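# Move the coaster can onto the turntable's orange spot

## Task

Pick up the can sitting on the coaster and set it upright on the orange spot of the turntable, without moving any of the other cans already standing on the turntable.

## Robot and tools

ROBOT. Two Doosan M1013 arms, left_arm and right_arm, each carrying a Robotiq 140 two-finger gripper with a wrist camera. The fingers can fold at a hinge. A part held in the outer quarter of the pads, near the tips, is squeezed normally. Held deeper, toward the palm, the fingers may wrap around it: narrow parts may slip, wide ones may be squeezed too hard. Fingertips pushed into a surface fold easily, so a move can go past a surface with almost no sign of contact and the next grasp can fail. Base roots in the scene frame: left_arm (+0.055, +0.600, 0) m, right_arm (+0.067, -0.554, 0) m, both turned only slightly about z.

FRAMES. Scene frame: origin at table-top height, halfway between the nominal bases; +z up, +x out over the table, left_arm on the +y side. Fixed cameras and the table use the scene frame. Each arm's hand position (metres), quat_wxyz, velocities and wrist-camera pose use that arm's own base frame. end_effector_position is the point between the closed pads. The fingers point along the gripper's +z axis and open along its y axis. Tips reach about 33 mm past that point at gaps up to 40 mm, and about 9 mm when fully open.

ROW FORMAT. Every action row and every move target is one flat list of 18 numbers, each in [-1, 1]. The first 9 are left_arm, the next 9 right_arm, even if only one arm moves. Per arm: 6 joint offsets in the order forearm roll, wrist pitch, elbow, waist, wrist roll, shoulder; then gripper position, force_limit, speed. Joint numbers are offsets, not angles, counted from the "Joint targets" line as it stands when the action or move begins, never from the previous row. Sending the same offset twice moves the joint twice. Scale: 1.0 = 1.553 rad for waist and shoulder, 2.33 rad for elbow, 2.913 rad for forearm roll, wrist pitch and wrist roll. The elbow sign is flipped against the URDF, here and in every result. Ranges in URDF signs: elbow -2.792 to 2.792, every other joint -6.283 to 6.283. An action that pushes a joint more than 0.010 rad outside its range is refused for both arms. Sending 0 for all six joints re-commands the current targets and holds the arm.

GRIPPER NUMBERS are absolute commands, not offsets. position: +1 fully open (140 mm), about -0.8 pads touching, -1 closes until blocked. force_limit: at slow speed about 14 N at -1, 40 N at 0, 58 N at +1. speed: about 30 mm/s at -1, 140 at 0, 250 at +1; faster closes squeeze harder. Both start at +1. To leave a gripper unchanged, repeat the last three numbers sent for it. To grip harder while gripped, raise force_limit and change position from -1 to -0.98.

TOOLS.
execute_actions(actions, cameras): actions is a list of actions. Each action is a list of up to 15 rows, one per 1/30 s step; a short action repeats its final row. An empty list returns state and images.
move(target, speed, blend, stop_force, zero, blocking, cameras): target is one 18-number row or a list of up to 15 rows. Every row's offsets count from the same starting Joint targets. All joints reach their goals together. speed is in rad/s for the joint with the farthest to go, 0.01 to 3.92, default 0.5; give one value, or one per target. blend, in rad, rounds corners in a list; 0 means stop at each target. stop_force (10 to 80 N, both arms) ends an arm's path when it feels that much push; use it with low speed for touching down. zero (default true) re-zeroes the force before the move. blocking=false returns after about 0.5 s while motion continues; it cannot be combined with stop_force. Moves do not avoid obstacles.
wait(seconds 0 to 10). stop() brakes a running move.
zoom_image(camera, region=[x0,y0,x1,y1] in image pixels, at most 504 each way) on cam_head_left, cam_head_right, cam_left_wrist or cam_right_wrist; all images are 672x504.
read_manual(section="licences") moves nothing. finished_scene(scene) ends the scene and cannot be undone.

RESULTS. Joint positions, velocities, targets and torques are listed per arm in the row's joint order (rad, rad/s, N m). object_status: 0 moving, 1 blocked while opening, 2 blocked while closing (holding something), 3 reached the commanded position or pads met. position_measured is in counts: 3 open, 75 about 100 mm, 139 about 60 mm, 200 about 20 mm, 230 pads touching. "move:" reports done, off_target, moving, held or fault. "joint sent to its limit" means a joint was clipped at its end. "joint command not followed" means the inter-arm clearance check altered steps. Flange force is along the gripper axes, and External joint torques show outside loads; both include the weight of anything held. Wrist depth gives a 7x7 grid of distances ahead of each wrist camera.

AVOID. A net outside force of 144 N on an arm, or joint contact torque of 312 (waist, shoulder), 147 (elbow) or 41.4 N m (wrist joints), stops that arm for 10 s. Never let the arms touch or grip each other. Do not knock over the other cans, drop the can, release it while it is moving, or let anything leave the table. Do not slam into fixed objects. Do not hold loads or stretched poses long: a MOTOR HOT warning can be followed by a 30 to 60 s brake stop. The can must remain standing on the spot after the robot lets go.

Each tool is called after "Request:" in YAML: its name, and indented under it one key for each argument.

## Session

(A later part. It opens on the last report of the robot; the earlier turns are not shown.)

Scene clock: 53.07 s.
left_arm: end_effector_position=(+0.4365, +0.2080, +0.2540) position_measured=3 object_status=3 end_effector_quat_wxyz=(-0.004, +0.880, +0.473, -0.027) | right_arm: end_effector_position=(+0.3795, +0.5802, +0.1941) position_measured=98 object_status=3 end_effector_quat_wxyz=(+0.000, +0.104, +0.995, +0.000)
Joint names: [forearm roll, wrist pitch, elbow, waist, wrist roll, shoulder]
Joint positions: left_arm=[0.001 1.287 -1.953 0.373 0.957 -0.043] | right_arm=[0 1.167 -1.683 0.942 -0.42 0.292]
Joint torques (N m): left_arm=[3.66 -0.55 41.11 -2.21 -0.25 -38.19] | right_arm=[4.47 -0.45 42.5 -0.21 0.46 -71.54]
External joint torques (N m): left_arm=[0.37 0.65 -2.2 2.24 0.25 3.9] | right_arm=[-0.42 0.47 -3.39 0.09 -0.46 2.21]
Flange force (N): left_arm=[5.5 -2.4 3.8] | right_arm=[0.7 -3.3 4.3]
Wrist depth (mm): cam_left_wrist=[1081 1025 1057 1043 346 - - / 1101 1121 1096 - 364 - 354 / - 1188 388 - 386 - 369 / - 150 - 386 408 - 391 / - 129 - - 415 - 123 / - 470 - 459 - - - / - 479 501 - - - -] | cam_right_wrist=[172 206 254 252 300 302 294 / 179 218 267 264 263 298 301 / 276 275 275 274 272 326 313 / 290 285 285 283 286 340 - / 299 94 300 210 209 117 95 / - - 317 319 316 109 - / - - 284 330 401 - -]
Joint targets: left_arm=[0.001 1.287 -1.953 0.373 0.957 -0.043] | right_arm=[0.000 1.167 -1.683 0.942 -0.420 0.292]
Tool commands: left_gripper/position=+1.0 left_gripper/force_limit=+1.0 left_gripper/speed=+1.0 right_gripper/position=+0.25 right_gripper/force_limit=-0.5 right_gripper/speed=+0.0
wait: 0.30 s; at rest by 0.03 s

Request:
execute_actions:
  actions:
    - [[0,0,0,0,0,0,1,1,1,0,-0.0017,-0.0001,-0.0016,0,0.0029,0.25,-0.5,0],[0,0,0,0,0,0,1,1,1,0,-0.0033,-0.0003,-0.0033,0,0.0058,0.25,-0.5,0],[0,0,0,0,0,0,1,1,1,0,-0.005,-0.0004,-0.0049,0,0.0087,0.25,-0.5,0],[0,0,0,0,0,0,1,1,1,0,-0.0066,-0.0006,-0.0065,0,0.0116,0.25,-0.5,0],[0,0,0,0,0,0,1,1,1,0,-0.0083,-0.0007,-0.0082,0,0.0144,0.25,-0.5,0],[0,0,0,0,0,0,1,1,1,0,-0.01,-0.0009,-0.0098,0,0.0173,0.25,-0.5,0],[0,0,0,0,0,0,1,1,1,0,-0.0116,-0.001,-0.0114,0,0.0202,0.25,-0.5,0],[0,0,0,0,0,0,1,1,1,0,-0.0133,-0.0012,-0.0131,0,0.0231,0.25,-0.5,0],[0,0,0,0,0,0,1,1,1,0,-0.0149,-0.0013,-0.0147,0,0.026,0.25,-0.5,0],[0,0,0,0,0,0,1,1,1,0,-0.0166,-0.0015,-0.0164,0,0.0289,0.25,-0.5,0],[0,0,0,0,0,0,1,1,1,0,-0.0182,-0.0016,-0.018,0,0.0318,0.25,-0.5,0],[0,0,0,0,0,0,1,1,1,0,-0.0199,-0.0018,-0.0196,0,0.0347,0.25,-0.5,0],[0,0,0,0,0,0,1,1,1,0,-0.0216,-0.0019,-0.0213,0,0.0376,0.25,-0.5,0],[0,0,0,0,0,0,1,1,1,0,-0.0232,-0.0021,-0.0229,0,0.0404,0.25,-0.5,0],[0,0,0,0,0,0,1,1,1,0,-0.0249,-0.0022,-0.0245,0,0.0433,0.25,-0.5,0]]
    - [[0,0,0,0,0,0,1,1,1,0,0.0002,0.0009,-0.0019,0,0.0009,-1,-0.5,-0.5],[0,0,0,0,0,0,1,1,1,0,0.0005,0.0018,-0.0037,0,0.0019,-1,-0.5,-0.5],[0,0,0,0,0,0,1,1,1,0,0.0007,0.0028,-0.0056,0,0.0028,-1,-0.5,-0.5],[0,0,0,0,0,0,1,1,1,0,0.0009,0.0037,-0.0075,0,0.0038,-1,-0.5,-0.5],[0,0,0,0,0,0,1,1,1,0,0.0011,0.0046,-0.0094,0,0.0047,-1,-0.5,-0.5],[0,0,0,0,0,0,1,1,1,0,0.0014,0.0055,-0.0112,0,0.0057,-1,-0.5,-0.5],[0,0,0,0,0,0,1,1,1,0,0.0016,0.0064,-0.0131,0,0.0066,-1,-0.5,-0.5],[0,0,0,0,0,0,1,1,1,0,0.0018,0.0073,-0.015,0,0.0076,-1,-0.5,-0.5],[0,0,0,0,0,0,1,1,1,0,0.0021,0.0083,-0.0168,0,0.0085,-1,-0.5,-0.5],[0,0,0,0,0,0,1,1,1,0,0.0023,0.0092,-0.0187,0,0.0095,-1,-0.5,-0.5],[0,0,0,0,0,0,1,1,1,0,0.0025,0.0101,-0.0206,0,0.0104,-1,-0.5,-0.5],[0,0,0,0,0,0,1,1,1,0,0.0027,0.011,-0.0225,0,0.0114,-1,-0.5,-0.5],[0,0,0,0,0,0,1,1,1,0,0.003,0.0119,-0.0243,0,0.0123,-1,-0.5,-0.5],[0,0,0,0,0,0,1,1,1,0,0.0032,0.0129,-0.0262,0,0.0133,-1,-0.5,-0.5],[0,0,0,0,0,0,1,1,1,0,0.0034,0.0138,-0.0281,0,0.0142,-1,-0.5,-0.5]]
    - [[0,0,0,0,0,0,1,1,1,0,0.0004,0.0009,-0.0028,0.0069,0.0006,-1,-0.5,-0.5],[0,0,0,0,0,0,1,1,1,0,0.0008,0.0018,-0.0055,0.0137,0.0011,-1,-0.5,-0.5],[0,0,0,0,0,0,1,1,1,0,0.0012,0.0027,-0.0083,0.0206,0.0017,-1,-0.5,-0.5],[0,0,0,0,0,0,1,1,1,0,0.0017,0.0036,-0.0111,0.0275,0.0022,-1,-0.5,-0.5],[0,0,0,0,0,0,1,1,1,0,0.0021,0.0045,-0.0138,0.0343,0.0028,-1,-0.5,-0.5],[0,0,0,0,0,0,1,1,1,0,0.0025,0.0053,-0.0166,0.0412,0.0034,-1,-0.5,-0.5],[0,0,0,0,0,0,1,1,1,0,0.0029,0.0062,-0.0193,0.0481,0.0039,-1,-0.5,-0.5],[0,0,0,0,0,0,1,1,1,0,0.0033,0.0071,-0.0221,0.0549,0.0045,-1,-0.5,-0.5],[0,0,0,0,0,0,1,1,1,0,0.0037,0.008,-0.0249,0.0618,0.005,-1,-0.5,-0.5],[0,0,0,0,0,0,1,1,1,0,0.0041,0.0089,-0.0276,0.0687,0.0056,-1,-0.5,-0.5],[0,0,0,0,0,0,1,1,1,0,0.0045,0.0098,-0.0304,0.0755,0.0062,-1,-0.5,-0.5],[0,0,0,0,0,0,1,1,1,0,0.005,0.0107,-0.0332,0.0824,0.0067,-1,-0.5,-0.5],[0,0,0,0,0,0,1,1,1,0,0.0054,0.0116,-0.0359,0.0893,0.0073,-1,-0.5,-0.5],[0,0,0,0,0,0,1,1,1,0,0.0058,0.0125,-0.0387,0.0961,0.0078,-1,-0.5,-0.5],[0,0,0,0,0,0,1,1,1,0,0.0062,0.0134,-0.0414,0.103,0.0084,-1,-0.5,-0.5]]
    - [[0,0,0,0,0,0,1,1,1,0,-0.0003,-0.0003,-0.0029,0.0069,0,-1,-0.5,-0.5],[0,0,0,0,0,0,1,1,1,0,-0.0005,-0.0006,-0.0059,0.0137,0,-1,-0.5,-0.5],[0,0,0,0,0,0,1,1,1,0,-0.0008,-0.001,-0.0088,0.0206,0,-1,-0.5,-0.5],[0,0,0,0,0,0,1,1,1,0,-0.001,-0.0013,-0.0117,0.0275,0,-1,-0.5,-0.5],[0,0,0,0,0,0,1,1,1,0,-0.0013,-0.0016,-0.0147,0.0343,0,-1,-0.5,-0.5],[0,0,0,0,0,0,1,1,1,0,-0.0015,-0.0019,-0.0176,0.0412,-0.0001,-1,-0.5,-0.5],[0,0,0,0,0,0,1,1,1,0,-0.0018,-0.0022,-0.0205,0.0481,-0.0001,-1,-0.5,-0.5],[0,0,0,0,0,0,1,1,1,0,-0.002,-0.0026,-0.0235,0.0549,-0.0001,-1,-0.5,-0.5],[0,0,0,0,0,0,1,1,1,0,-0.0023,-0.0029,-0.0264,0.0618,-0.0001,-1,-0.5,-0.5],[0,0,0,0,0,0,1,1,1,0,-0.0025,-0.0032,-0.0293,0.0687,-0.0001,-1,-0.5,-0.5],[0,0,0,0,0,0,1,1,1,0,-0.0028,-0.0035,-0.0323,0.0755,-0.0001,-1,-0.5,-0.5],[0,0,0,0,0,0,1,1,1,0,-0.003,-0.0039,-0.0352,0.0824,-0.0001,-1,-0.5,-0.5],[0,0,0,0,0,0,1,1,1,0,-0.0033,-0.0042,-0.0381,0.0893,-0.0001,-1,-0.5,-0.5],[0,0,0,0,0,0,1,1,1,0,-0.0035,-0.0045,-0.0411,0.0961,-0.0001,-1,-0.5,-0.5],[0,0,0,0,0,0,1,1,1,0,-0.0038,-0.0048,-0.044,0.103,-0.0001,-1,-0.5,-0.5]]
    - [[0,0,0,0,0,0,1,1,1,0,-0.0002,-0.0008,-0.0021,0,-0.0009,-1,-0.5,-0.5],[0,0,0,0,0,0,1,1,1,0,-0.0004,-0.0017,-0.0042,0,-0.0017,-1,-0.5,-0.5],[0,0,0,0,0,0,1,1,1,0,-0.0006,-0.0025,-0.0062,0,-0.0026,0.25,-0.5,0],[0,0,0,0,0,0,1,1,1,0,-0.0009,-0.0033,-0.0083,0,-0.0034,0.25,-0.5,0],[0,0,0,0,0,0,1,1,1,0,-0.0011,-0.0042,-0.0104,0,-0.0043,0.25,-0.5,0],[0,0,0,0,0,0,1,1,1,0,-0.0013,-0.005,-0.0125,0,-0.0051,0.25,-0.5,0],[0,0,0,0,0,0,1,1,1,0,-0.0015,-0.0059,-0.0145,0,-0.006,0.25,-0.5,0],[0,0,0,0,0,0,1,1,1,0,-0.0017,-0.0067,-0.0166,0,-0.0069,0.25,-0.5,0],[0,0,0,0,0,0,1,1,1,0,-0.0019,-0.0075,-0.0187,0,-0.0077,0.25,-0.5,0],[0,0,0,0,0,0,1,1,1,0,-0.0021,-0.0084,-0.0208,0,-0.0086,0.25,-0.5,0],[0,0,0,0,0,0,1,1,1,0,-0.0023,-0.0092,-0.0229,0,-0.0094,0.25,-0.5,0],[0,0,0,0,0,0,1,1,1,0,-0.0026,-0.01,-0.0249,0,-0.0103,0.25,-0.5,0],[0,0,0,0,0,0,1,1,1,0,-0.0028,-0.0109,-0.027,0,-0.0111,0.25,-0.5,0],[0,0,0,0,0,0,1,1,1,0,-0.003,-0.0117,-0.0291,0,-0.012,0.25,-0.5,0],[0,0,0,0,0,0,1,1,1,0,-0.0032,-0.0126,-0.0312,0,-0.0129,0.25,-0.5,0]]

Request:
move:
  target: [0,0,0,0,0,0,1,1,1,0,0.026,0.0225,0,0,-0.0215,0.25,-0.5,0]
  speed: 0.3
  cameras: ["cam_head_left","cam_right_wrist"]

Scene clock: 57.57 s.
left_arm: end_effector_position=(+0.4365, +0.2080, +0.2540) position_measured=3 object_status=3 end_effector_quat_wxyz=(-0.004, +0.880, +0.473, -0.027) | right_arm: end_effector_position=(+0.5430, +0.4824, +0.1448) position_measured=98 object_status=3 end_effector_quat_wxyz=(+0.000, +0.511, +0.860, +0.000)
Joint names: [forearm roll, wrist pitch, elbow, waist, wrist roll, shoulder]
Joint positions: left_arm=[0.001 1.287 -1.953 0.373 0.957 -0.043] | right_arm=[0 1.102 -1.665 0.679 0.18 0.374]
Joint torques (N m): left_arm=[3.74 -0.56 41.01 -2.05 -0.21 -38.29] | right_arm=[4.34 -0.48 41.65 2.03 0.46 -78.61]
External joint torques (N m): left_arm=[0.3 0.66 -2.1 2.09 0.21 3.87] | right_arm=[-0.39 0.46 -3.64 -1.86 -0.46 2.19]
External joint torques at the end of the 1st action: left_arm=[0.34 0.67 -2.15 2.33 0.2 3.97] | right_arm=[-0.46 0.7 -3.88 -2.26 -0.45 3]
External joint torques at the end of the 2nd action: left_arm=[0.33 0.68 -2.06 2.2 0.2 4.1] | right_arm=[-0.23 -0.06 1.93 2.91 -0.41 -1.76]
External joint torques at the end of the 3rd action: left_arm=[0.35 0.69 -1.98 1.87 0.2 3.72] | right_arm=[-0.45 0.5 -4.4 0.5 -0.61 0.29]
External joint torques at the end of the 4th action: left_arm=[0.34 0.64 -1.95 2.08 0.22 3.36] | right_arm=[-0.4 0.56 -4.88 -0.21 -0.94 3.39]
Flange force (N): left_arm=[5.4 -2.1 3.6] | right_arm=[-4.1 -3.5 4.3]
Flange force at the end of the 1st action (N): left_arm=[5.8 -2.4 3.7] | right_arm=[-4.9 -1.4 4.8]
Flange force at the end of the 2nd action (N): left_arm=[5.9 -2.0 3.6] | right_arm=[3.8 0.1 -3.0]
Flange force at the end of the 3rd action (N): left_arm=[5.1 -1.8 3.3] | right_arm=[-3.2 -8.1 3.6]
Flange force at the end of the 4th action (N): left_arm=[4.9 -2.4 3.2] | right_arm=[-3.0 -4.5 6.1]
Wrist depth (mm): cam_left_wrist=[1066 1081 1071 1034 356 342 346 / 1148 1127 1132 364 - 340 363 / 1194 1212 - - 390 386 - / 1257 151 - - 394 - 131 / - 129 - - 429 - 123 / - 467 - - 452 - 112 / - 480 - - - - 465] | cam_right_wrist=[205 207 206 206 208 251 253 / 211 214 216 216 216 264 267 / 216 221 226 191 222 275 279 / 237 236 231 144 231 287 292 / 245 95 243 151 245 117 95 / - - 260 257 241 - - / - - 270 339 350 - -]
Joint targets: left_arm=[0.001 1.287 -1.953 0.373 0.957 -0.043] | right_arm=[0.000 1.102 -1.665 0.679 0.180 0.374]

Scene clock: 58.37 s.
left_arm: end_effector_position=(+0.4365, +0.2080, +0.2540) position_measured=3 object_status=3 end_effector_quat_wxyz=(-0.004, +0.880, +0.473, -0.027) | right_arm: end_effector_position=(+0.5459, +0.4847, +0.1957) position_measured=98 object_status=3 end_effector_quat_wxyz=(+0.002, +0.511, +0.860, +0.005)
Joint names: [forearm roll, wrist pitch, elbow, waist, wrist roll, shoulder]
Joint positions: left_arm=[0.001 1.287 -1.953 0.373 0.957 -0.043] | right_arm=[0 1.178 -1.613 0.679 0.18 0.341]
Joint torques (N m): left_arm=[3.73 -0.58 41.02 -1.68 -0.18 -38.36] | right_arm=[4.5 -0.47 43.11 -0.22 0.46 -76.53]
External joint torques (N m): left_arm=[0.31 0.68 -2.06 1.7 0.18 3.67] | right_arm=[-0.41 0.42 -3.6 -0.01 -0.45 2.04]
Flange force (N): left_arm=[4.7 -1.6 3.4] | right_arm=[-1.6 -4.1 4.4]
Wrist depth (mm): cam_left_wrist=[1086 1066 1057 1034 - - 341 / 1127 1132 1127 - - 361 357 / 1206 1165 - 383 356 - - / 1271 413 - - - 397 145 / - 129 - 442 - 425 123 / - 131 - 455 - 462 440 / - 474 496 - - 468 465] | cam_right_wrist=[252 253 183 219 250 299 308 / 263 260 263 263 264 317 314 / 274 270 275 278 276 329 330 / 287 289 262 285 288 343 346 / 297 92 205 288 285 116 1245 / - - 318 301 376 - - / - - 404 406 408 - -]
Joint targets: left_arm=[0.001 1.287 -1.953 0.373 0.957 -0.043] | right_arm=[0.000 1.178 -1.613 0.679 0.180 0.341]
move: done
camera_calibration:
cam_right_wrist: T_world_to_cam=[[0.880613, 0.473649, 0.0133044, -0.70461], [0.450696, -0.845945, 0.285043, 0.123897], [0.146265, -0.245017, -0.958422, 0.370772], [0, 0, 0, 1]] pos_world=[0.510418, 0.529394, 0.329414]
Images, in order (width x height): cam_head_left 672x504, cam_right_wrist 672x504.

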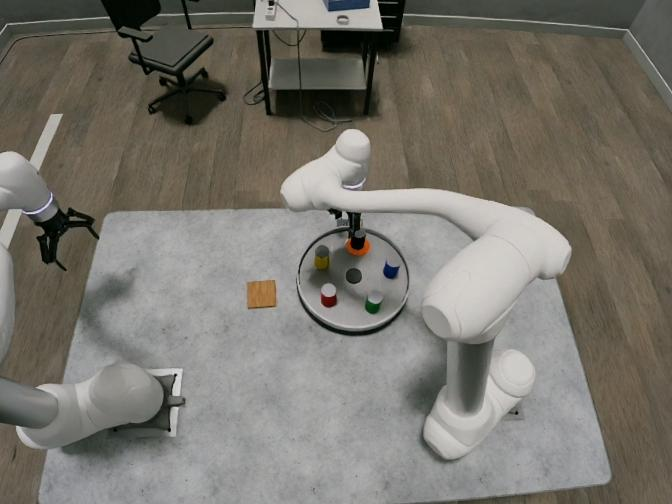

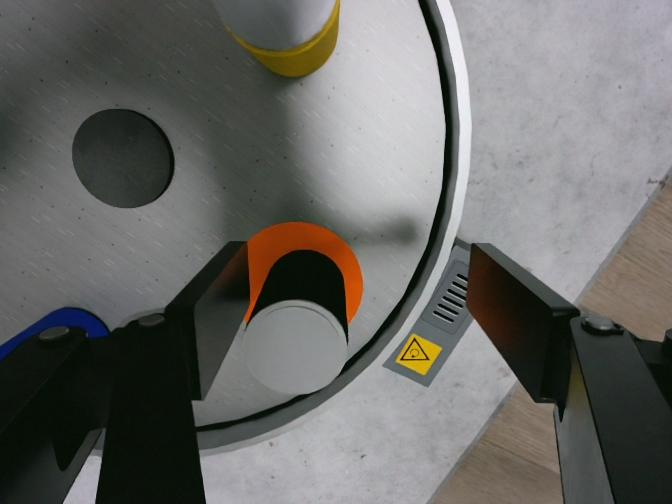

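Request:
finished_scene:
  scene: 1

The scene is finished: the task was done.


## Next scene

The same job, from a new start.

Request:
execute_actions:
  actions: []

Request:
wait:
  seconds: 1.0
  cameras: ["cam_head_left","cam_head_right"]

Scene clock: 0.00 s.
left_arm: end_effector_position=(+0.5148, -0.2247, +0.2863) position_measured=3 object_status=3 end_effector_quat_wxyz=(-0.004, -0.560, +0.809, -0.179) | right_arm: end_effector_position=(+0.4167, -0.1628, +0.3855) position_measured=3 object_status=3 end_effector_quat_wxyz=(-0.172, +0.843, +0.400, +0.317)
Joint names: [forearm roll, wrist pitch, elbow, waist, wrist roll, shoulder]
Joint positions: left_arm=[-0.256 0.982 -1.988 -0.349 3.264 -0.105] | right_arm=[0.691 1.603 -1.97 -0.955 -0.346 -0.159]
Joint velocities: within noise
Joint torques (N m): no reading
External joint torques (N m): no reading
Flange force (N): no reading
Wrist depth (mm): cam_left_wrist=[1561 - - - 402 369 351 / 1561 1551 458 - - 380 360 / 1592 1502 - - - - 373 / 1625 1456 - - - - 136 / - 138 - - - - 123 / - 1502 1465 475 - - - / 1659 1551 1456 - - - -] | cam_right_wrist=[715 715 - 2151 1972 1893 1956 / 636 624 - - 1779 1740 1893 / 595 595 - - - 1578 1578 / 399 - - - - - 1417 / - 137 - - - 534 130 / - 494 528 497 497 - - / - 478 471 - 474 458 473]
Joint targets: left_arm=[-0.256 0.982 -1.988 -0.349 3.264 -0.105] | right_arm=[0.691 1.603 -1.970 -0.955 -0.346 -0.159]
Tool commands: left_gripper/position=+1.0 left_gripper/force_limit=+1.0 left_gripper/speed=+1.0 right_gripper/position=+1.0 right_gripper/force_limit=+1.0 right_gripper/speed=+1.0
camera_calibration:
cam_left_wrist: T_world_to_cam=[[-0.899202, 0.327018, -0.29068, 0.63377], [0.32341, 0.944237, 0.0618279, 0.0490762], [0.29469, -0.038413, -0.954821, 0.254049], [0, 0, 0, 1]] pos_world=[0.47915, -0.243835, 0.423761]
cam_right_wrist: T_world_to_cam=[[0.779291, -0.625505, -0.038061, -0.403544], [-0.577759, -0.69363, -0.430201, 0.309268], [0.242692, 0.357242, -0.901931, 0.449011], [0, 0, 0, 1]] pos_world=[0.384189, -0.198307, 0.522665]

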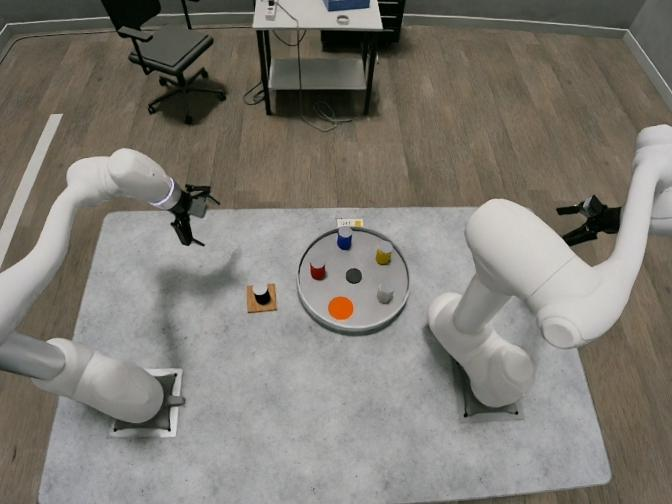

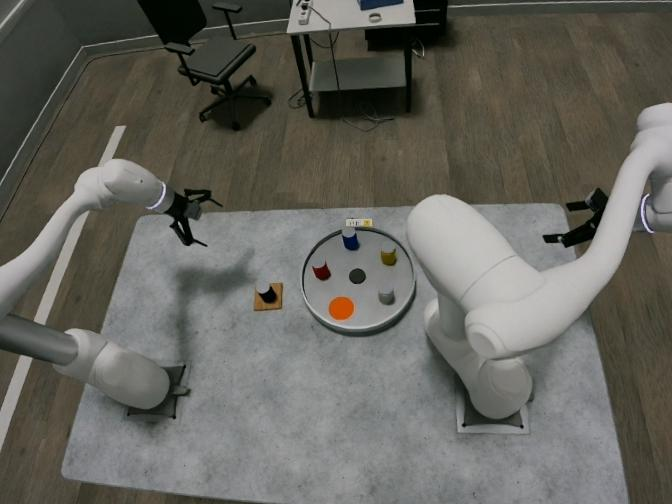

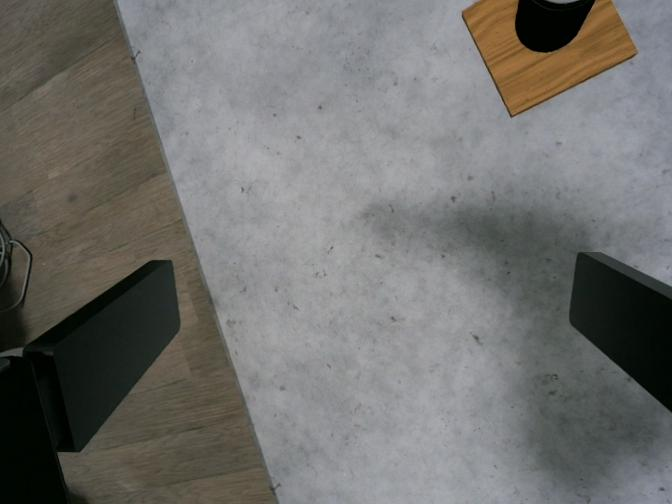

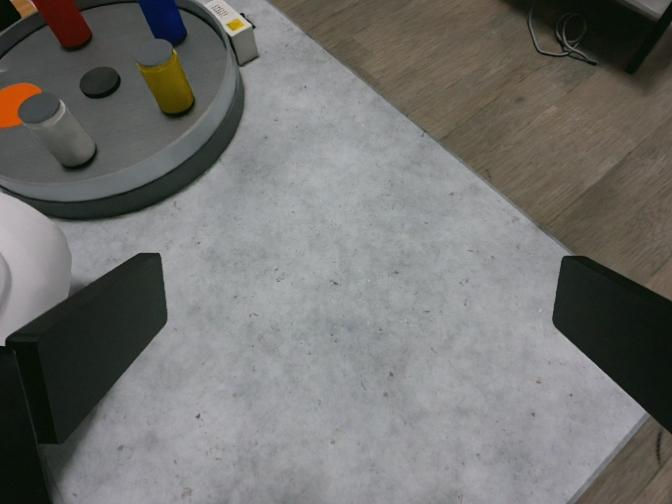

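Scene clock: 1.00 s.
left_arm: end_effector_position=(+0.5148, -0.2247, +0.2863) position_measured=3 object_status=3 end_effector_quat_wxyz=(-0.004, -0.560, +0.809, -0.179) | right_arm: end_effector_position=(+0.4167, -0.1628, +0.3855) position_measured=3 object_status=3 end_effector_quat_wxyz=(-0.172, +0.843, +0.400, +0.317)
Joint names: [forearm roll, wrist pitch, elbow, waist, wrist roll, shoulder]
Joint positions: left_arm=[-0.256 0.982 -1.988 -0.349 3.264 -0.105] | right_arm=[0.691 1.603 -1.97 -0.955 -0.346 -0.159]
Joint torques (N m): left_arm=[3.02 -1.35 42.04 -1.86 -0.21 -32.37] | right_arm=[5.39 0.28 44.94 -0.03 0.46 -26.34]
External joint torques (N m): left_arm=[0.34 0.66 -1.91 1.86 0.2 3.04] | right_arm=[-0.37 0.44 -3.43 0.08 -0.47 1.54]
Flange force (N): left_arm=[-5.4 -1.3 2.5] | right_arm=[-4.6 -2.3 3.7]
Wrist depth (mm): cam_left_wrist=[1541 1493 - - - 371 356 / 1592 1439 - - - 381 361 / 1582 1521 - - - - - / 1614 1448 - - - 400 130 / - 139 - - - - 123 / - 1484 1659 458 - - - / 1659 1512 1512 - - - 371] | cam_right_wrist=[728 702 692 2366 2005 1940 1940 / 587 628 655 - 1820 1766 1727 / 610 598 - - - 1588 1588 / 401 - - - 584 586 1425 / - 120 - - 574 - 130 / - 499 509 - 490 494 112 / - 478 467 460 465 467 464]
Joint targets: left_arm=[-0.256 0.982 -1.988 -0.349 3.264 -0.105] | right_arm=[0.691 1.603 -1.970 -0.955 -0.346 -0.159]
Tool commands: left_gripper/position=+1.0 left_gripper/force_limit=+1.0 left_gripper/speed=+1.0 right_gripper/position=+1.0 right_gripper/force_limit=+1.0 right_gripper/speed=+1.0
wait: 1.00 s; at rest by 0.17 s
Images, in order (width x height): cam_head_left 672x504, cam_head_right 672x504.

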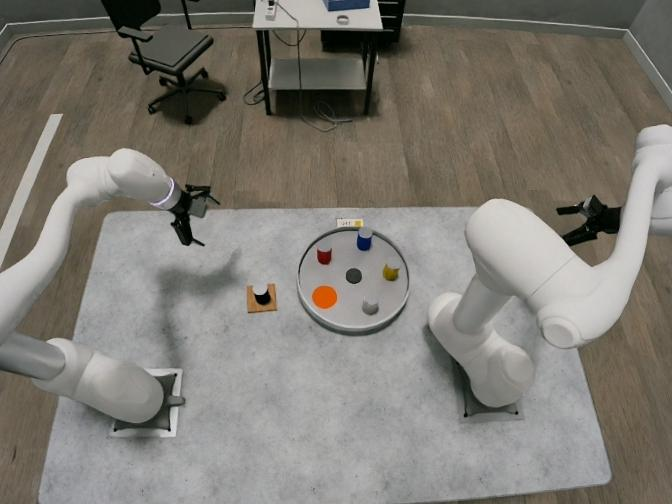

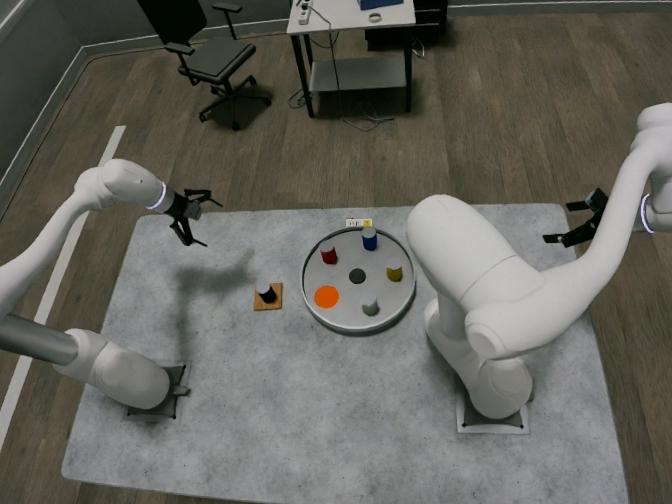

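Request:
move:
  target: [0.08788,0.04334,-0.00102,-0.34726,-0.05905,0.09527,0.175,1,1,0,0,0,0,0,0,1,1,1]
  speed: 0.7
  cameras: ["cam_head_left","cam_left_wrist"]

Scene clock: 4.17 s.
left_arm: end_effector_position=(+0.3594, -0.3870, +0.1902) position_measured=107 object_status=3 end_effector_quat_wxyz=(+0.000, -0.358, +0.934, +0.000) | right_arm: end_effector_position=(+0.4167, -0.1628, +0.3855) position_measured=3 object_status=3 end_effector_quat_wxyz=(-0.172, +0.843, +0.400, +0.317)
Joint names: [forearm roll, wrist pitch, elbow, waist, wrist roll, shoulder]
Joint positions: left_arm=[0 1.109 -1.99 -0.888 3.092 0.043] | right_arm=[0.691 1.603 -1.97 -0.955 -0.346 -0.159]
Joint torques (N m): left_arm=[3.3 -0.67 39.08 -3.27 -0.23 -45.25] | right_arm=[5.38 0.3 44.86 -0.42 0.48 -26.56]
External joint torques (N m): left_arm=[0.5 0.66 -1.65 3.46 0.23 3.16] | right_arm=[-0.36 0.42 -3.34 0.33 -0.48 1.72]
Flange force (N): left_arm=[-7.0 -2.7 3.1] | right_arm=[-4.2 -1.7 4.0]
Wrist depth (mm): cam_left_wrist=[223 249 295 297 295 - 288 / 262 260 302 309 310 - 311 / 274 273 327 311 316 316 312 / 282 339 335 238 325 327 335 / 361 - 125 354 - 110 346 / - - 372 - - - - / - - - 386 377 - -] | cam_right_wrist=[706 724 758 2040 2022 2022 1908 / 655 636 690 686 1779 1849 1753 / 599 610 648 - - 1793 1678 / 409 - - 618 - - 1443 / - 128 - 570 543 528 130 / - 512 - - - 510 - / - - - 476 460 - -]
Joint targets: left_arm=[0.000 1.109 -1.990 -0.888 3.092 0.043] | right_arm=[0.691 1.603 -1.970 -0.955 -0.346 -0.159]
move: done
camera_calibration:
cam_left_wrist: T_world_to_cam=[[-0.651742, 0.758435, -0.00298244, 0.542458], [0.729035, 0.627552, 0.27329, -0.0501353], [0.209145, 0.17594, -0.961927, 0.316849], [0, 0, 0, 1]] pos_world=[0.323825, -0.435703, 0.320105]
Images, in order (width x height): cam_head_left 672x504, cam_left_wrist 672x504.

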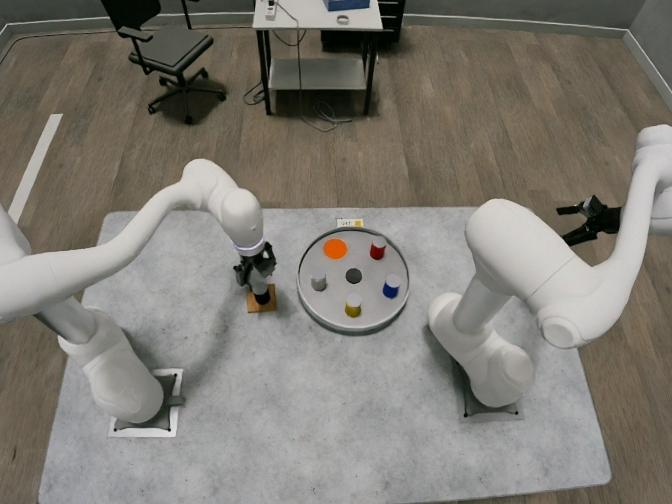

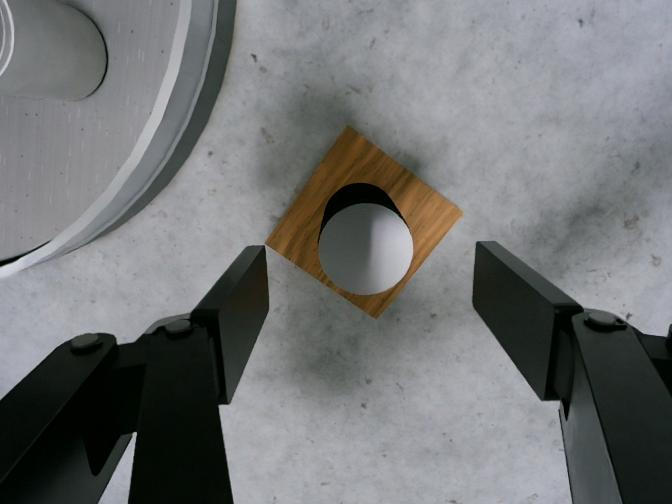

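Request:
move:
  target:
    - [0,-0.06197,-0.04258,0.00773,0,0.05236,0.07,1,1,0,0,0,0,0,0,1,1,1]
    - [0,-0.06197,-0.04258,0.00773,0,0.05236,-1,-0.5,-1,0,0,0,0,0,0,1,1,1]
    - [0,0.03973,0.03018,0.00773,0,-0.02923,-1,-0.5,-1,0,0,0,0,0,0,1,1,1]
    - [0,0.0495,0.15822,-0.20395,0,0.14453,-1,-0.5,-1,0,0,0,0,0,0,1,1,1]
  speed: [0.25,0.3,0.5,0.6]
  blend: [0,0,0.05,0]
  blocking: false

Scene clock: 6.73 s.
left_arm: end_effector_position=(+0.3621, -0.3854, +0.1449) position_measured=121 object_status=3 end_effector_quat_wxyz=(+0.000, -0.360, +0.933, +0.000) end_effector_velocity=(+0.005, +0.009, -0.120) end_effector_angular_velocity=(+0.001, -0.001, +0.016) | right_arm: end_effector_position=(+0.4167, -0.1628, +0.3855) position_measured=3 object_status=3 end_effector_quat_wxyz=(-0.172, +0.843, +0.400, +0.317)
Joint names: [forearm roll, wrist pitch, elbow, waist, wrist roll, shoulder]
Joint positions: left_arm=[0.001 1.019 -2.039 -0.882 3.092 0.083] | right_arm=[0.691 1.603 -1.97 -0.955 -0.346 -0.159]
Joint velocities: left_arm=[0.001 -0.241 -0.132 0.017 0 0.109] | right_arm=[within noise]
Joint torques (N m): left_arm=[3.21 -0.64 36.97 0.2 -0.24 -49.48] | right_arm=[5.43 0.3 44.82 -0.31 0.48 -26.42]
External joint torques (N m): left_arm=[0.4 0.63 -1.5 -0.16 0.24 5.5] | right_arm=[-0.41 0.42 -3.37 0.24 -0.48 1.65]
Flange force (N): left_arm=[-0.2 -6.0 5.5] | right_arm=[-4.4 -2.0 3.8]
Wrist depth (mm): cam_left_wrist=[210 208 258 257 254 256 249 / 219 215 269 265 267 267 270 / 210 243 281 267 272 277 267 / - - 283 286 275 279 - / - 305 109 310 - 114 298 / - - 123 322 332 - - / - - - - - - -] | cam_right_wrist=[715 702 700 - 2058 1956 1972 / 645 652 - - 1834 1779 1678 / 602 618 - - - 1507 1567 / 399 - - - - - 1461 / - 128 566 565 - - 130 / - 516 495 - - 519 - / 475 462 470 - 466 - -]
Joint targets: left_arm=[0.000 0.994 -2.053 -0.880 3.092 0.094] | right_arm=[0.691 1.603 -1.970 -0.955 -0.346 -0.159]
Tool commands: left_gripper/position=+0.07 left_gripper/force_limit=+1.0 left_gripper/speed=+1.0 right_gripper/position=+1.0 right_gripper/force_limit=+1.0 right_gripper/speed=+1.0
move: running; path passed 0 of 4 targets; target 2's new numbers were not sent; left_arm: the elbow is farthest, 0.418 rad from its target

Request:
wait:
  seconds: 3.0
  cameras: ["cam_head_left","cam_left_wrist"]

Scene clock: 9.97 s.
left_arm: end_effector_position=(+0.2811, -0.6364, +0.2433) position_measured=152 object_status=2 end_effector_quat_wxyz=(+0.000, -0.206, +0.979, +0.000) | right_arm: end_effector_position=(+0.4167, -0.1628, +0.3855) position_measured=3 object_status=3 end_effector_quat_wxyz=(-0.172, +0.843, +0.400, +0.317)
Joint names: [forearm roll, wrist pitch, elbow, waist, wrist roll, shoulder]
Joint positions: left_arm=[0 1.253 -1.621 -1.205 3.092 0.267] | right_arm=[0.691 1.603 -1.97 -0.955 -0.346 -0.159]
Joint torques (N m): left_arm=[3.58 -0.64 42.28 -2.3 -0.14 -72.92] | right_arm=[5.37 0.3 44.85 -0.17 0.47 -26.32]
External joint torques (N m): left_arm=[0.46 0.64 -2.65 2.65 0.14 5.85] | right_arm=[-0.36 0.43 -3.38 0.15 -0.47 1.53]
Flange force (N): left_arm=[-4.0 -4.2 5.1] | right_arm=[-4.4 -2.2 3.8]
Wrist depth (mm): cam_left_wrist=[- - 342 344 344 - 334 / 314 311 310 317 - - 355 / 328 326 325 320 367 371 - / 342 341 337 144 149 385 377 / 352 355 101 146 145 400 - / - 94 83 374 367 - - / - - - 354 - - -] | cam_right_wrist=[717 706 713 2058 1956 1940 1849 / 652 613 655 726 1820 - - / 598 584 - - 647 1621 1588 / 401 - - - - 590 1507 / - 148 541 - 498 - 130 / - 516 505 - 510 - 107 / - 473 482 472 470 - 1116]
Joint targets: left_arm=[0.000 1.253 -1.621 -1.205 3.092 0.267] | right_arm=[0.691 1.603 -1.970 -0.955 -0.346 -0.159]
Tool commands: left_gripper/position=-1.0 left_gripper/force_limit=-0.5 left_gripper/speed=-1.0 right_gripper/position=+1.0 right_gripper/force_limit=+1.0 right_gripper/speed=+1.0
earlier move: done
wait: 2.07 of 3 s (the move ended)
camera_calibration:
cam_left_wrist: T_world_to_cam=[[-0.383065, 0.923717, -0.00287345, 0.710249], [0.888264, 0.369212, 0.273258, -0.0601275], [0.253474, 0.102123, -0.961937, 0.36877], [0, 0, 0, 1]] pos_world=[0.232007, -0.671529, 0.373205]
Images, in order (width x height): cam_head_left 672x504, cam_left_wrist 672x504.

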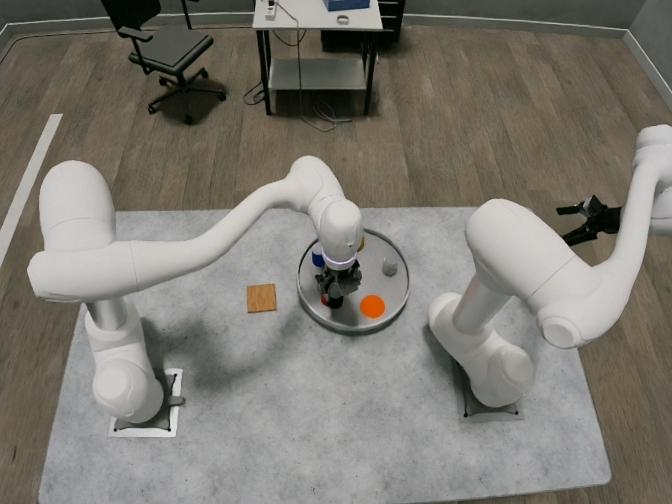

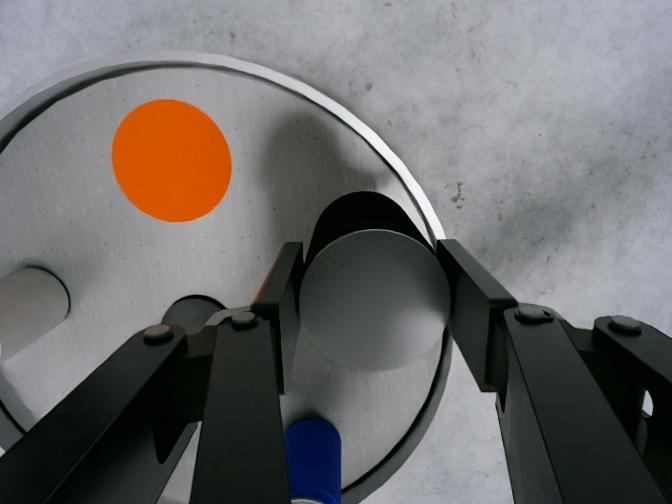

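Request:
wait:
  seconds: 0.57

Scene clock: 11.30 s.
left_arm: end_effector_position=(+0.2810, -0.6365, +0.2432) position_measured=152 object_status=2 end_effector_quat_wxyz=(+0.000, -0.206, +0.979, +0.000) | right_arm: end_effector_position=(+0.4167, -0.1628, +0.3855) position_measured=3 object_status=3 end_effector_quat_wxyz=(-0.172, +0.843, +0.400, +0.317)
Joint names: [forearm roll, wrist pitch, elbow, waist, wrist roll, shoulder]
Joint positions: left_arm=[0 1.253 -1.621 -1.205 3.092 0.267] | right_arm=[0.691 1.603 -1.97 -0.955 -0.346 -0.159]
Joint torques (N m): left_arm=[3.64 -0.68 42.44 -2.21 -0.21 -73.38] | right_arm=[5.41 0.29 44.88 -0.36 0.46 -26.54]
External joint torques (N m): left_arm=[0.37 0.67 -2.84 2.1 0.21 6.52] | right_arm=[-0.4 0.44 -3.4 0.44 -0.46 1.65]
Flange force (N): left_arm=[-3.3 -4.8 5.6] | right_arm=[-4.0 -1.9 4.1]
Wrist depth (mm): cam_left_wrist=[347 293 - 344 - 342 341 / 313 313 311 311 - 352 356 / 291 324 325 321 - 368 367 / 341 341 336 144 143 386 - / 355 355 101 - 144 111 - / - 94 83 319 370 - - / - - - 395 450 - -] | cam_right_wrist=[702 702 717 2058 1972 1878 1908 / 633 645 678 - 1727 1834 1972 / 598 613 - - 638 1488 1702 / 402 - - - 577 - 1479 / - 119 576 - - 516 130 / - - - 500 521 493 - / - 470 - 475 460 - -]
Joint targets: left_arm=[0.000 1.253 -1.621 -1.205 3.092 0.267] | right_arm=[0.691 1.603 -1.970 -0.955 -0.346 -0.159]
Tool commands: left_gripper/position=-1.0 left_gripper/force_limit=-0.5 left_gripper/speed=-1.0 right_gripper/position=+1.0 right_gripper/force_limit=+1.0 right_gripper/speed=+1.0
wait: 0.60 s; at rest from the start

Request:
execute_actions:
  actions:
    - [[0,-0.0019,-0.0015,0.0012,0.008,0.0014,-1,-0.5,-1,0,0,0,0,0,0,1,1,1],[0,-0.0039,-0.0029,0.0045,0.016,0.0029,-1,-0.5,-1,0,0,0,0,0,0,1,1,1],[0,-0.0058,-0.0044,0.0096,0.024,0.0043,-1,-0.5,-1,0,0,0,0,0,0,1,1,1],[0,-0.0077,-0.0059,0.0163,0.032,0.0057,-1,-0.5,-1,0,0,0,0,0,0,1,1,1],[0,-0.0097,-0.0073,0.0242,0.04,0.0071,-1,-0.5,-1,0,0,0,0,0,0,1,1,1],[0,-0.0116,-0.0088,0.0329,0.048,0.0086,-1,-0.5,-1,0,0,0,0,0,0,1,1,1],[0,-0.0135,-0.0103,0.0423,0.056,0.01,-1,-0.5,-1,0,0,0,0,0,0,1,1,1],[0,-0.0155,-0.0118,0.052,0.064,0.0114,-1,-0.5,-1,0,0,0,0,0,0,1,1,1],[0,-0.0174,-0.0132,0.0616,0.072,0.0128,-1,-0.5,-1,0,0,0,0,0,0,1,1,1],[0,-0.0194,-0.0147,0.071,0.08,0.0143,-1,-0.5,-1,0,0,0,0,0,0,1,1,1],[0,-0.0213,-0.0162,0.0797,0.088,0.0157,-1,-0.5,-1,0,0,0,0,0,0,1,1,1],[0,-0.0232,-0.0176,0.0874,0.096,0.0171,-1,-0.5,-1,0,0,0,0,0,0,1,1,1],[0,-0.0252,-0.0191,0.0939,0.104,0.0185,-1,-0.5,-1,0,0,0,0,0,0,1,1,1],[0,-0.0271,-0.0206,0.0989,0.112,0.02,-1,-0.5,-1,0,0,0,0,0,0,1,1,1],[0,-0.029,-0.022,0.102,0.12,0.0214,-1,-0.5,-1,0,0,0,0,0,0,1,1,1]]
    - [[0,-0.0029,-0.001,0.0021,0.008,0.0039,-1,-0.5,-1,0,0,0,0,0,0,1,1,1],[0,-0.0057,-0.002,0.0042,0.016,0.0077,-1,-0.5,-1,0,0,0,0,0,0,1,1,1],[0,-0.0084,-0.003,0.0063,0.024,0.0113,-1,-0.5,-1,0,0,0,0,0,0,1,1,1],[0,-0.011,-0.0039,0.0083,0.032,0.0148,-1,-0.5,-1,0,0,0,0,0,0,1,1,1],[0,-0.0134,-0.0048,0.0104,0.04,0.0181,-1,-0.5,-1,0,0,0,0,0,0,1,1,1],[0,-0.0157,-0.0056,0.0125,0.048,0.0212,-1,-0.5,-1,0,0,0,0,0,0,1,1,1],[0,-0.0178,-0.0063,0.0146,0.056,0.024,-1,-0.5,-1,0,0,0,0,0,0,1,1,1],[0,-0.0197,-0.007,0.0167,0.064,0.0265,-1,-0.5,-1,0,0,0,0,0,0,1,1,1],[0,-0.0214,-0.0076,0.0188,0.072,0.0288,-1,-0.5,-1,0,0,0,0,0,0,1,1,1],[0,-0.0229,-0.0081,0.0208,0.08,0.0308,-1,-0.5,-1,0,0,0,0,0,0,1,1,1],[0,-0.0242,-0.0086,0.0229,0.088,0.0325,-1,-0.5,-1,0,0,0,0,0,0,1,1,1],[0,-0.0252,-0.0089,0.025,0.096,0.0339,-1,-0.5,-1,0,0,0,0,0,0,1,1,1],[0,-0.0259,-0.0092,0.0271,0.104,0.0348,-1,-0.5,-1,0,0,0,0,0,0,1,1,1],[0,-0.0263,-0.0093,0.0292,0.112,0.0354,-1,-0.5,-1,0,0,0,0,0,0,1,1,1],[0,-0.0265,-0.0094,0.0313,0.12,0.0356,-1,-0.5,-1,0,0,0,0,0,0,1,1,1]]
    - [[0,0.0004,0.0014,0.0017,0,0.0015,-1,-0.5,-1,0,0,0,0,0,0,1,1,1],[0,0.0007,0.0029,0.0034,0,0.0029,-1,-0.5,-1,0,0,0,0,0,0,1,1,1],[0,0.0011,0.0043,0.0051,0,0.0044,-1,-0.5,-1,0,0,0,0,0,0,1,1,1],[0,0.0014,0.0057,0.0068,0,0.0059,0.25,-0.5,0,0,0,0,0,0,0,1,1,1],[0,0.0018,0.0071,0.0085,0,0.0074,0.25,-0.5,0,0,0,0,0,0,0,1,1,1],[0,0.0021,0.0086,0.0102,0,0.0088,0.25,-0.5,0,0,0,0,0,0,0,1,1,1],[0,0.0025,0.01,0.0119,0,0.0103,0.25,-0.5,0,0,0,0,0,0,0,1,1,1],[0,0.0028,0.0114,0.0136,0,0.0118,0.25,-0.5,0,0,0,0,0,0,0,1,1,1],[0,0.0032,0.0128,0.0153,0,0.0132,0.25,-0.5,0,0,0,0,0,0,0,1,1,1],[0,0.0036,0.0143,0.017,0,0.0147,0.25,-0.5,0,0,0,0,0,0,0,1,1,1],[0,0.0039,0.0157,0.0187,0,0.0162,0.25,-0.5,0,0,0,0,0,0,0,1,1,1],[0,0.0043,0.0171,0.0204,0,0.0176,0.25,-0.5,0,0,0,0,0,0,0,1,1,1],[0,0.0046,0.0185,0.0221,0,0.0191,0.25,-0.5,0,0,0,0,0,0,0,1,1,1],[0,0.005,0.02,0.0238,0,0.0206,0.25,-0.5,0,0,0,0,0,0,0,1,1,1],[0,0.0053,0.0214,0.0255,0,0.0221,0.25,-0.5,0,0,0,0,0,0,0,1,1,1]]

Request:
move:
  target: [0,0.026,0.0225,0,0,-0.0215,0.25,-0.5,0,0,0,0,0,0,0,1,1,1]
  speed: 0.3
  cameras: ["cam_head_left","cam_left_wrist"]

Scene clock: 14.53 s.
left_arm: end_effector_position=(+0.4514, -0.5821, +0.1431) position_measured=98 object_status=3 end_effector_quat_wxyz=(+0.000, +0.019, +1.000, +0.000) | right_arm: end_effector_position=(+0.4167, -0.1628, +0.3855) position_measured=3 object_status=3 end_effector_quat_wxyz=(-0.172, +0.843, +0.400, +0.317)
Joint names: [forearm roll, wrist pitch, elbow, waist, wrist roll, shoulder]
Joint positions: left_arm=[0 1.106 -1.645 -0.958 3.792 0.39] | right_arm=[0.691 1.603 -1.97 -0.955 -0.346 -0.159]
Joint torques (N m): left_arm=[3.44 -0.63 38.5 -2.24 -0.21 -82.51] | right_arm=[5.39 0.3 44.89 -0.44 0.44 -26.47]
External joint torques (N m): left_arm=[0.35 0.66 -1.21 2.03 0.21 5.92] | right_arm=[-0.38 0.42 -3.44 0.3 -0.44 1.83]
External joint torques at the end of the 1st action: left_arm=[0.42 0.67 -2.44 2.34 -0.06 8.12] | right_arm=[-0.42 0.42 -3.42 0.4 -0.43 1.58]
External joint torques at the end of the 2nd action: left_arm=[0.33 0.98 -4.61 2.51 0.26 7.74] | right_arm=[-0.41 0.44 -3.51 0.13 -0.46 1.44]
Flange force (N): left_arm=[-6.6 -3.1 4.3] | right_arm=[-4.4 -1.7 4.1]
Flange force at the end of the 1st action (N): left_arm=[-7.0 -4.7 6.5] | right_arm=[-4.0 -2.0 4.2]
Flange force at the end of the 2nd action (N): left_arm=[-4.6 0.4 8.5] | right_arm=[-4.5 -2.6 3.8]
Wrist depth (mm): cam_left_wrist=[208 206 206 205 205 247 240 / 216 216 215 215 213 219 254 / 220 221 224 224 223 224 274 / 237 236 233 186 230 214 286 / 247 243 122 150 240 125 - / - - 260 158 257 311 - / - - 273 267 - - -] | cam_right_wrist=[713 704 686 2343 2076 2022 1779 / 655 619 638 - 1766 1834 1567 / 598 587 - - - 1567 - / 421 583 - - 595 584 1434 / - 120 - 531 538 154 130 / - 500 505 487 500 496 - / - 483 476 - 461 457 -]
Joint targets: left_arm=[0.000 1.106 -1.645 -0.958 3.792 0.390] | right_arm=[0.691 1.603 -1.970 -0.955 -0.346 -0.159]

Scene clock: 15.37 s.
left_arm: end_effector_position=(+0.4536, -0.5851, +0.1944) position_measured=98 object_status=3 end_effector_quat_wxyz=(+0.003, +0.019, +1.000, -0.004) | right_arm: end_effector_position=(+0.4167, -0.1628, +0.3855) position_measured=3 object_status=3 end_effector_quat_wxyz=(-0.172, +0.843, +0.400, +0.317)
Joint names: [forearm roll, wrist pitch, elbow, waist, wrist roll, shoulder]
Joint positions: left_arm=[0 1.182 -1.592 -0.958 3.792 0.357] | right_arm=[0.691 1.603 -1.97 -0.955 -0.346 -0.159]
Joint torques (N m): left_arm=[3.61 -0.67 41.03 -1.98 -0.26 -81.32] | right_arm=[5.44 0.32 45.04 -0.26 0.47 -26.5]
External joint torques (N m): left_arm=[0.34 0.66 -2.26 2.18 0.26 6.38] | right_arm=[-0.42 0.4 -3.53 0.26 -0.47 1.7]
Flange force (N): left_arm=[-5.9 -1.9 5.2] | right_arm=[-4.5 -2.1 4.1]
Wrist depth (mm): cam_left_wrist=[255 254 252 172 249 296 286 / 266 266 264 179 262 304 297 / 280 270 276 275 272 324 - / 294 292 285 287 285 149 - / 303 301 121 265 297 125 348 / - - 313 295 377 126 - / - - 332 410 396 - -] | cam_right_wrist=[715 698 768 2113 1924 1878 1834 / 641 648 608 - 1849 1753 1779 / 608 589 - - - 1610 1588 / 402 596 - - - - 1479 / - 128 522 554 541 522 130 / - - - - 513 497 111 / - - 473 475 469 462 478]
Joint targets: left_arm=[0.000 1.182 -1.592 -0.958 3.792 0.357] | right_arm=[0.691 1.603 -1.970 -0.955 -0.346 -0.159]
move: done
camera_calibration:
cam_left_wrist: T_world_to_cam=[[0.0593783, 0.998181, -0.0104821, 0.573239], [0.958662, -0.0540939, 0.279358, -0.499757], [0.278283, -0.0266366, -0.96013, 0.185795], [0, 0, 0, 1]] pos_world=[0.393356, -0.594281, 0.324007]
Images, in order (width x height): cam_head_left 672x504, cam_left_wrist 672x504.

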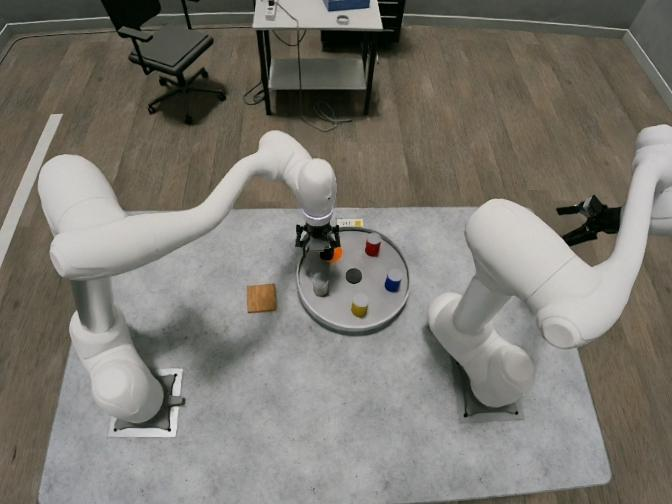

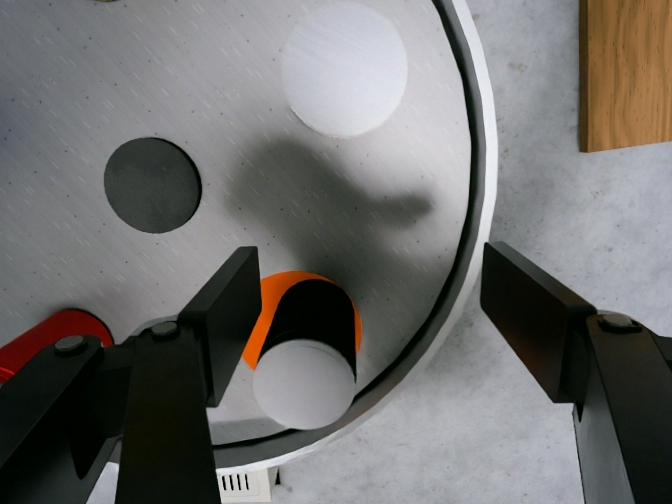

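Request:
zoom_image:
  camera: "cam_left_wrist"
  region: [200, 230, 420, 450]

Scaled by 2.291.

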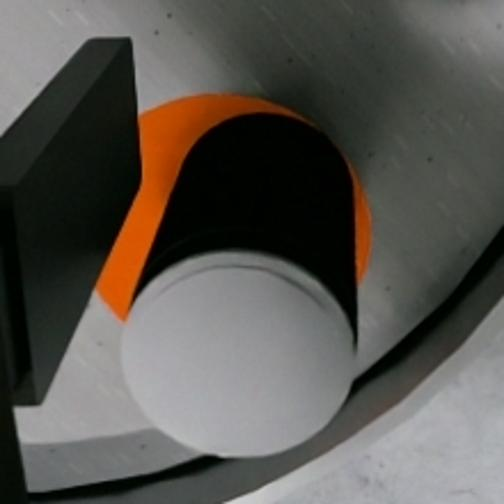

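Request:
zoom_image:
  camera: "cam_head_left"
  region: [300, 230, 360, 275]

Scaled by 8.400.

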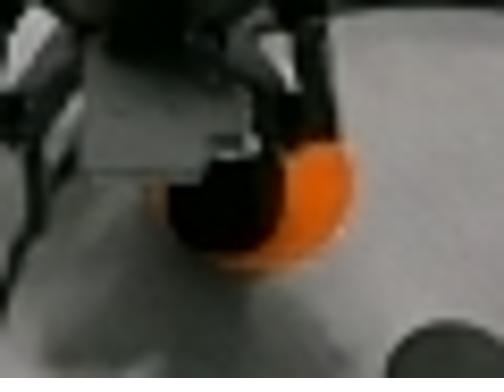

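Request:
finished_scene:
  scene: 2

The scene is finished: the task was done.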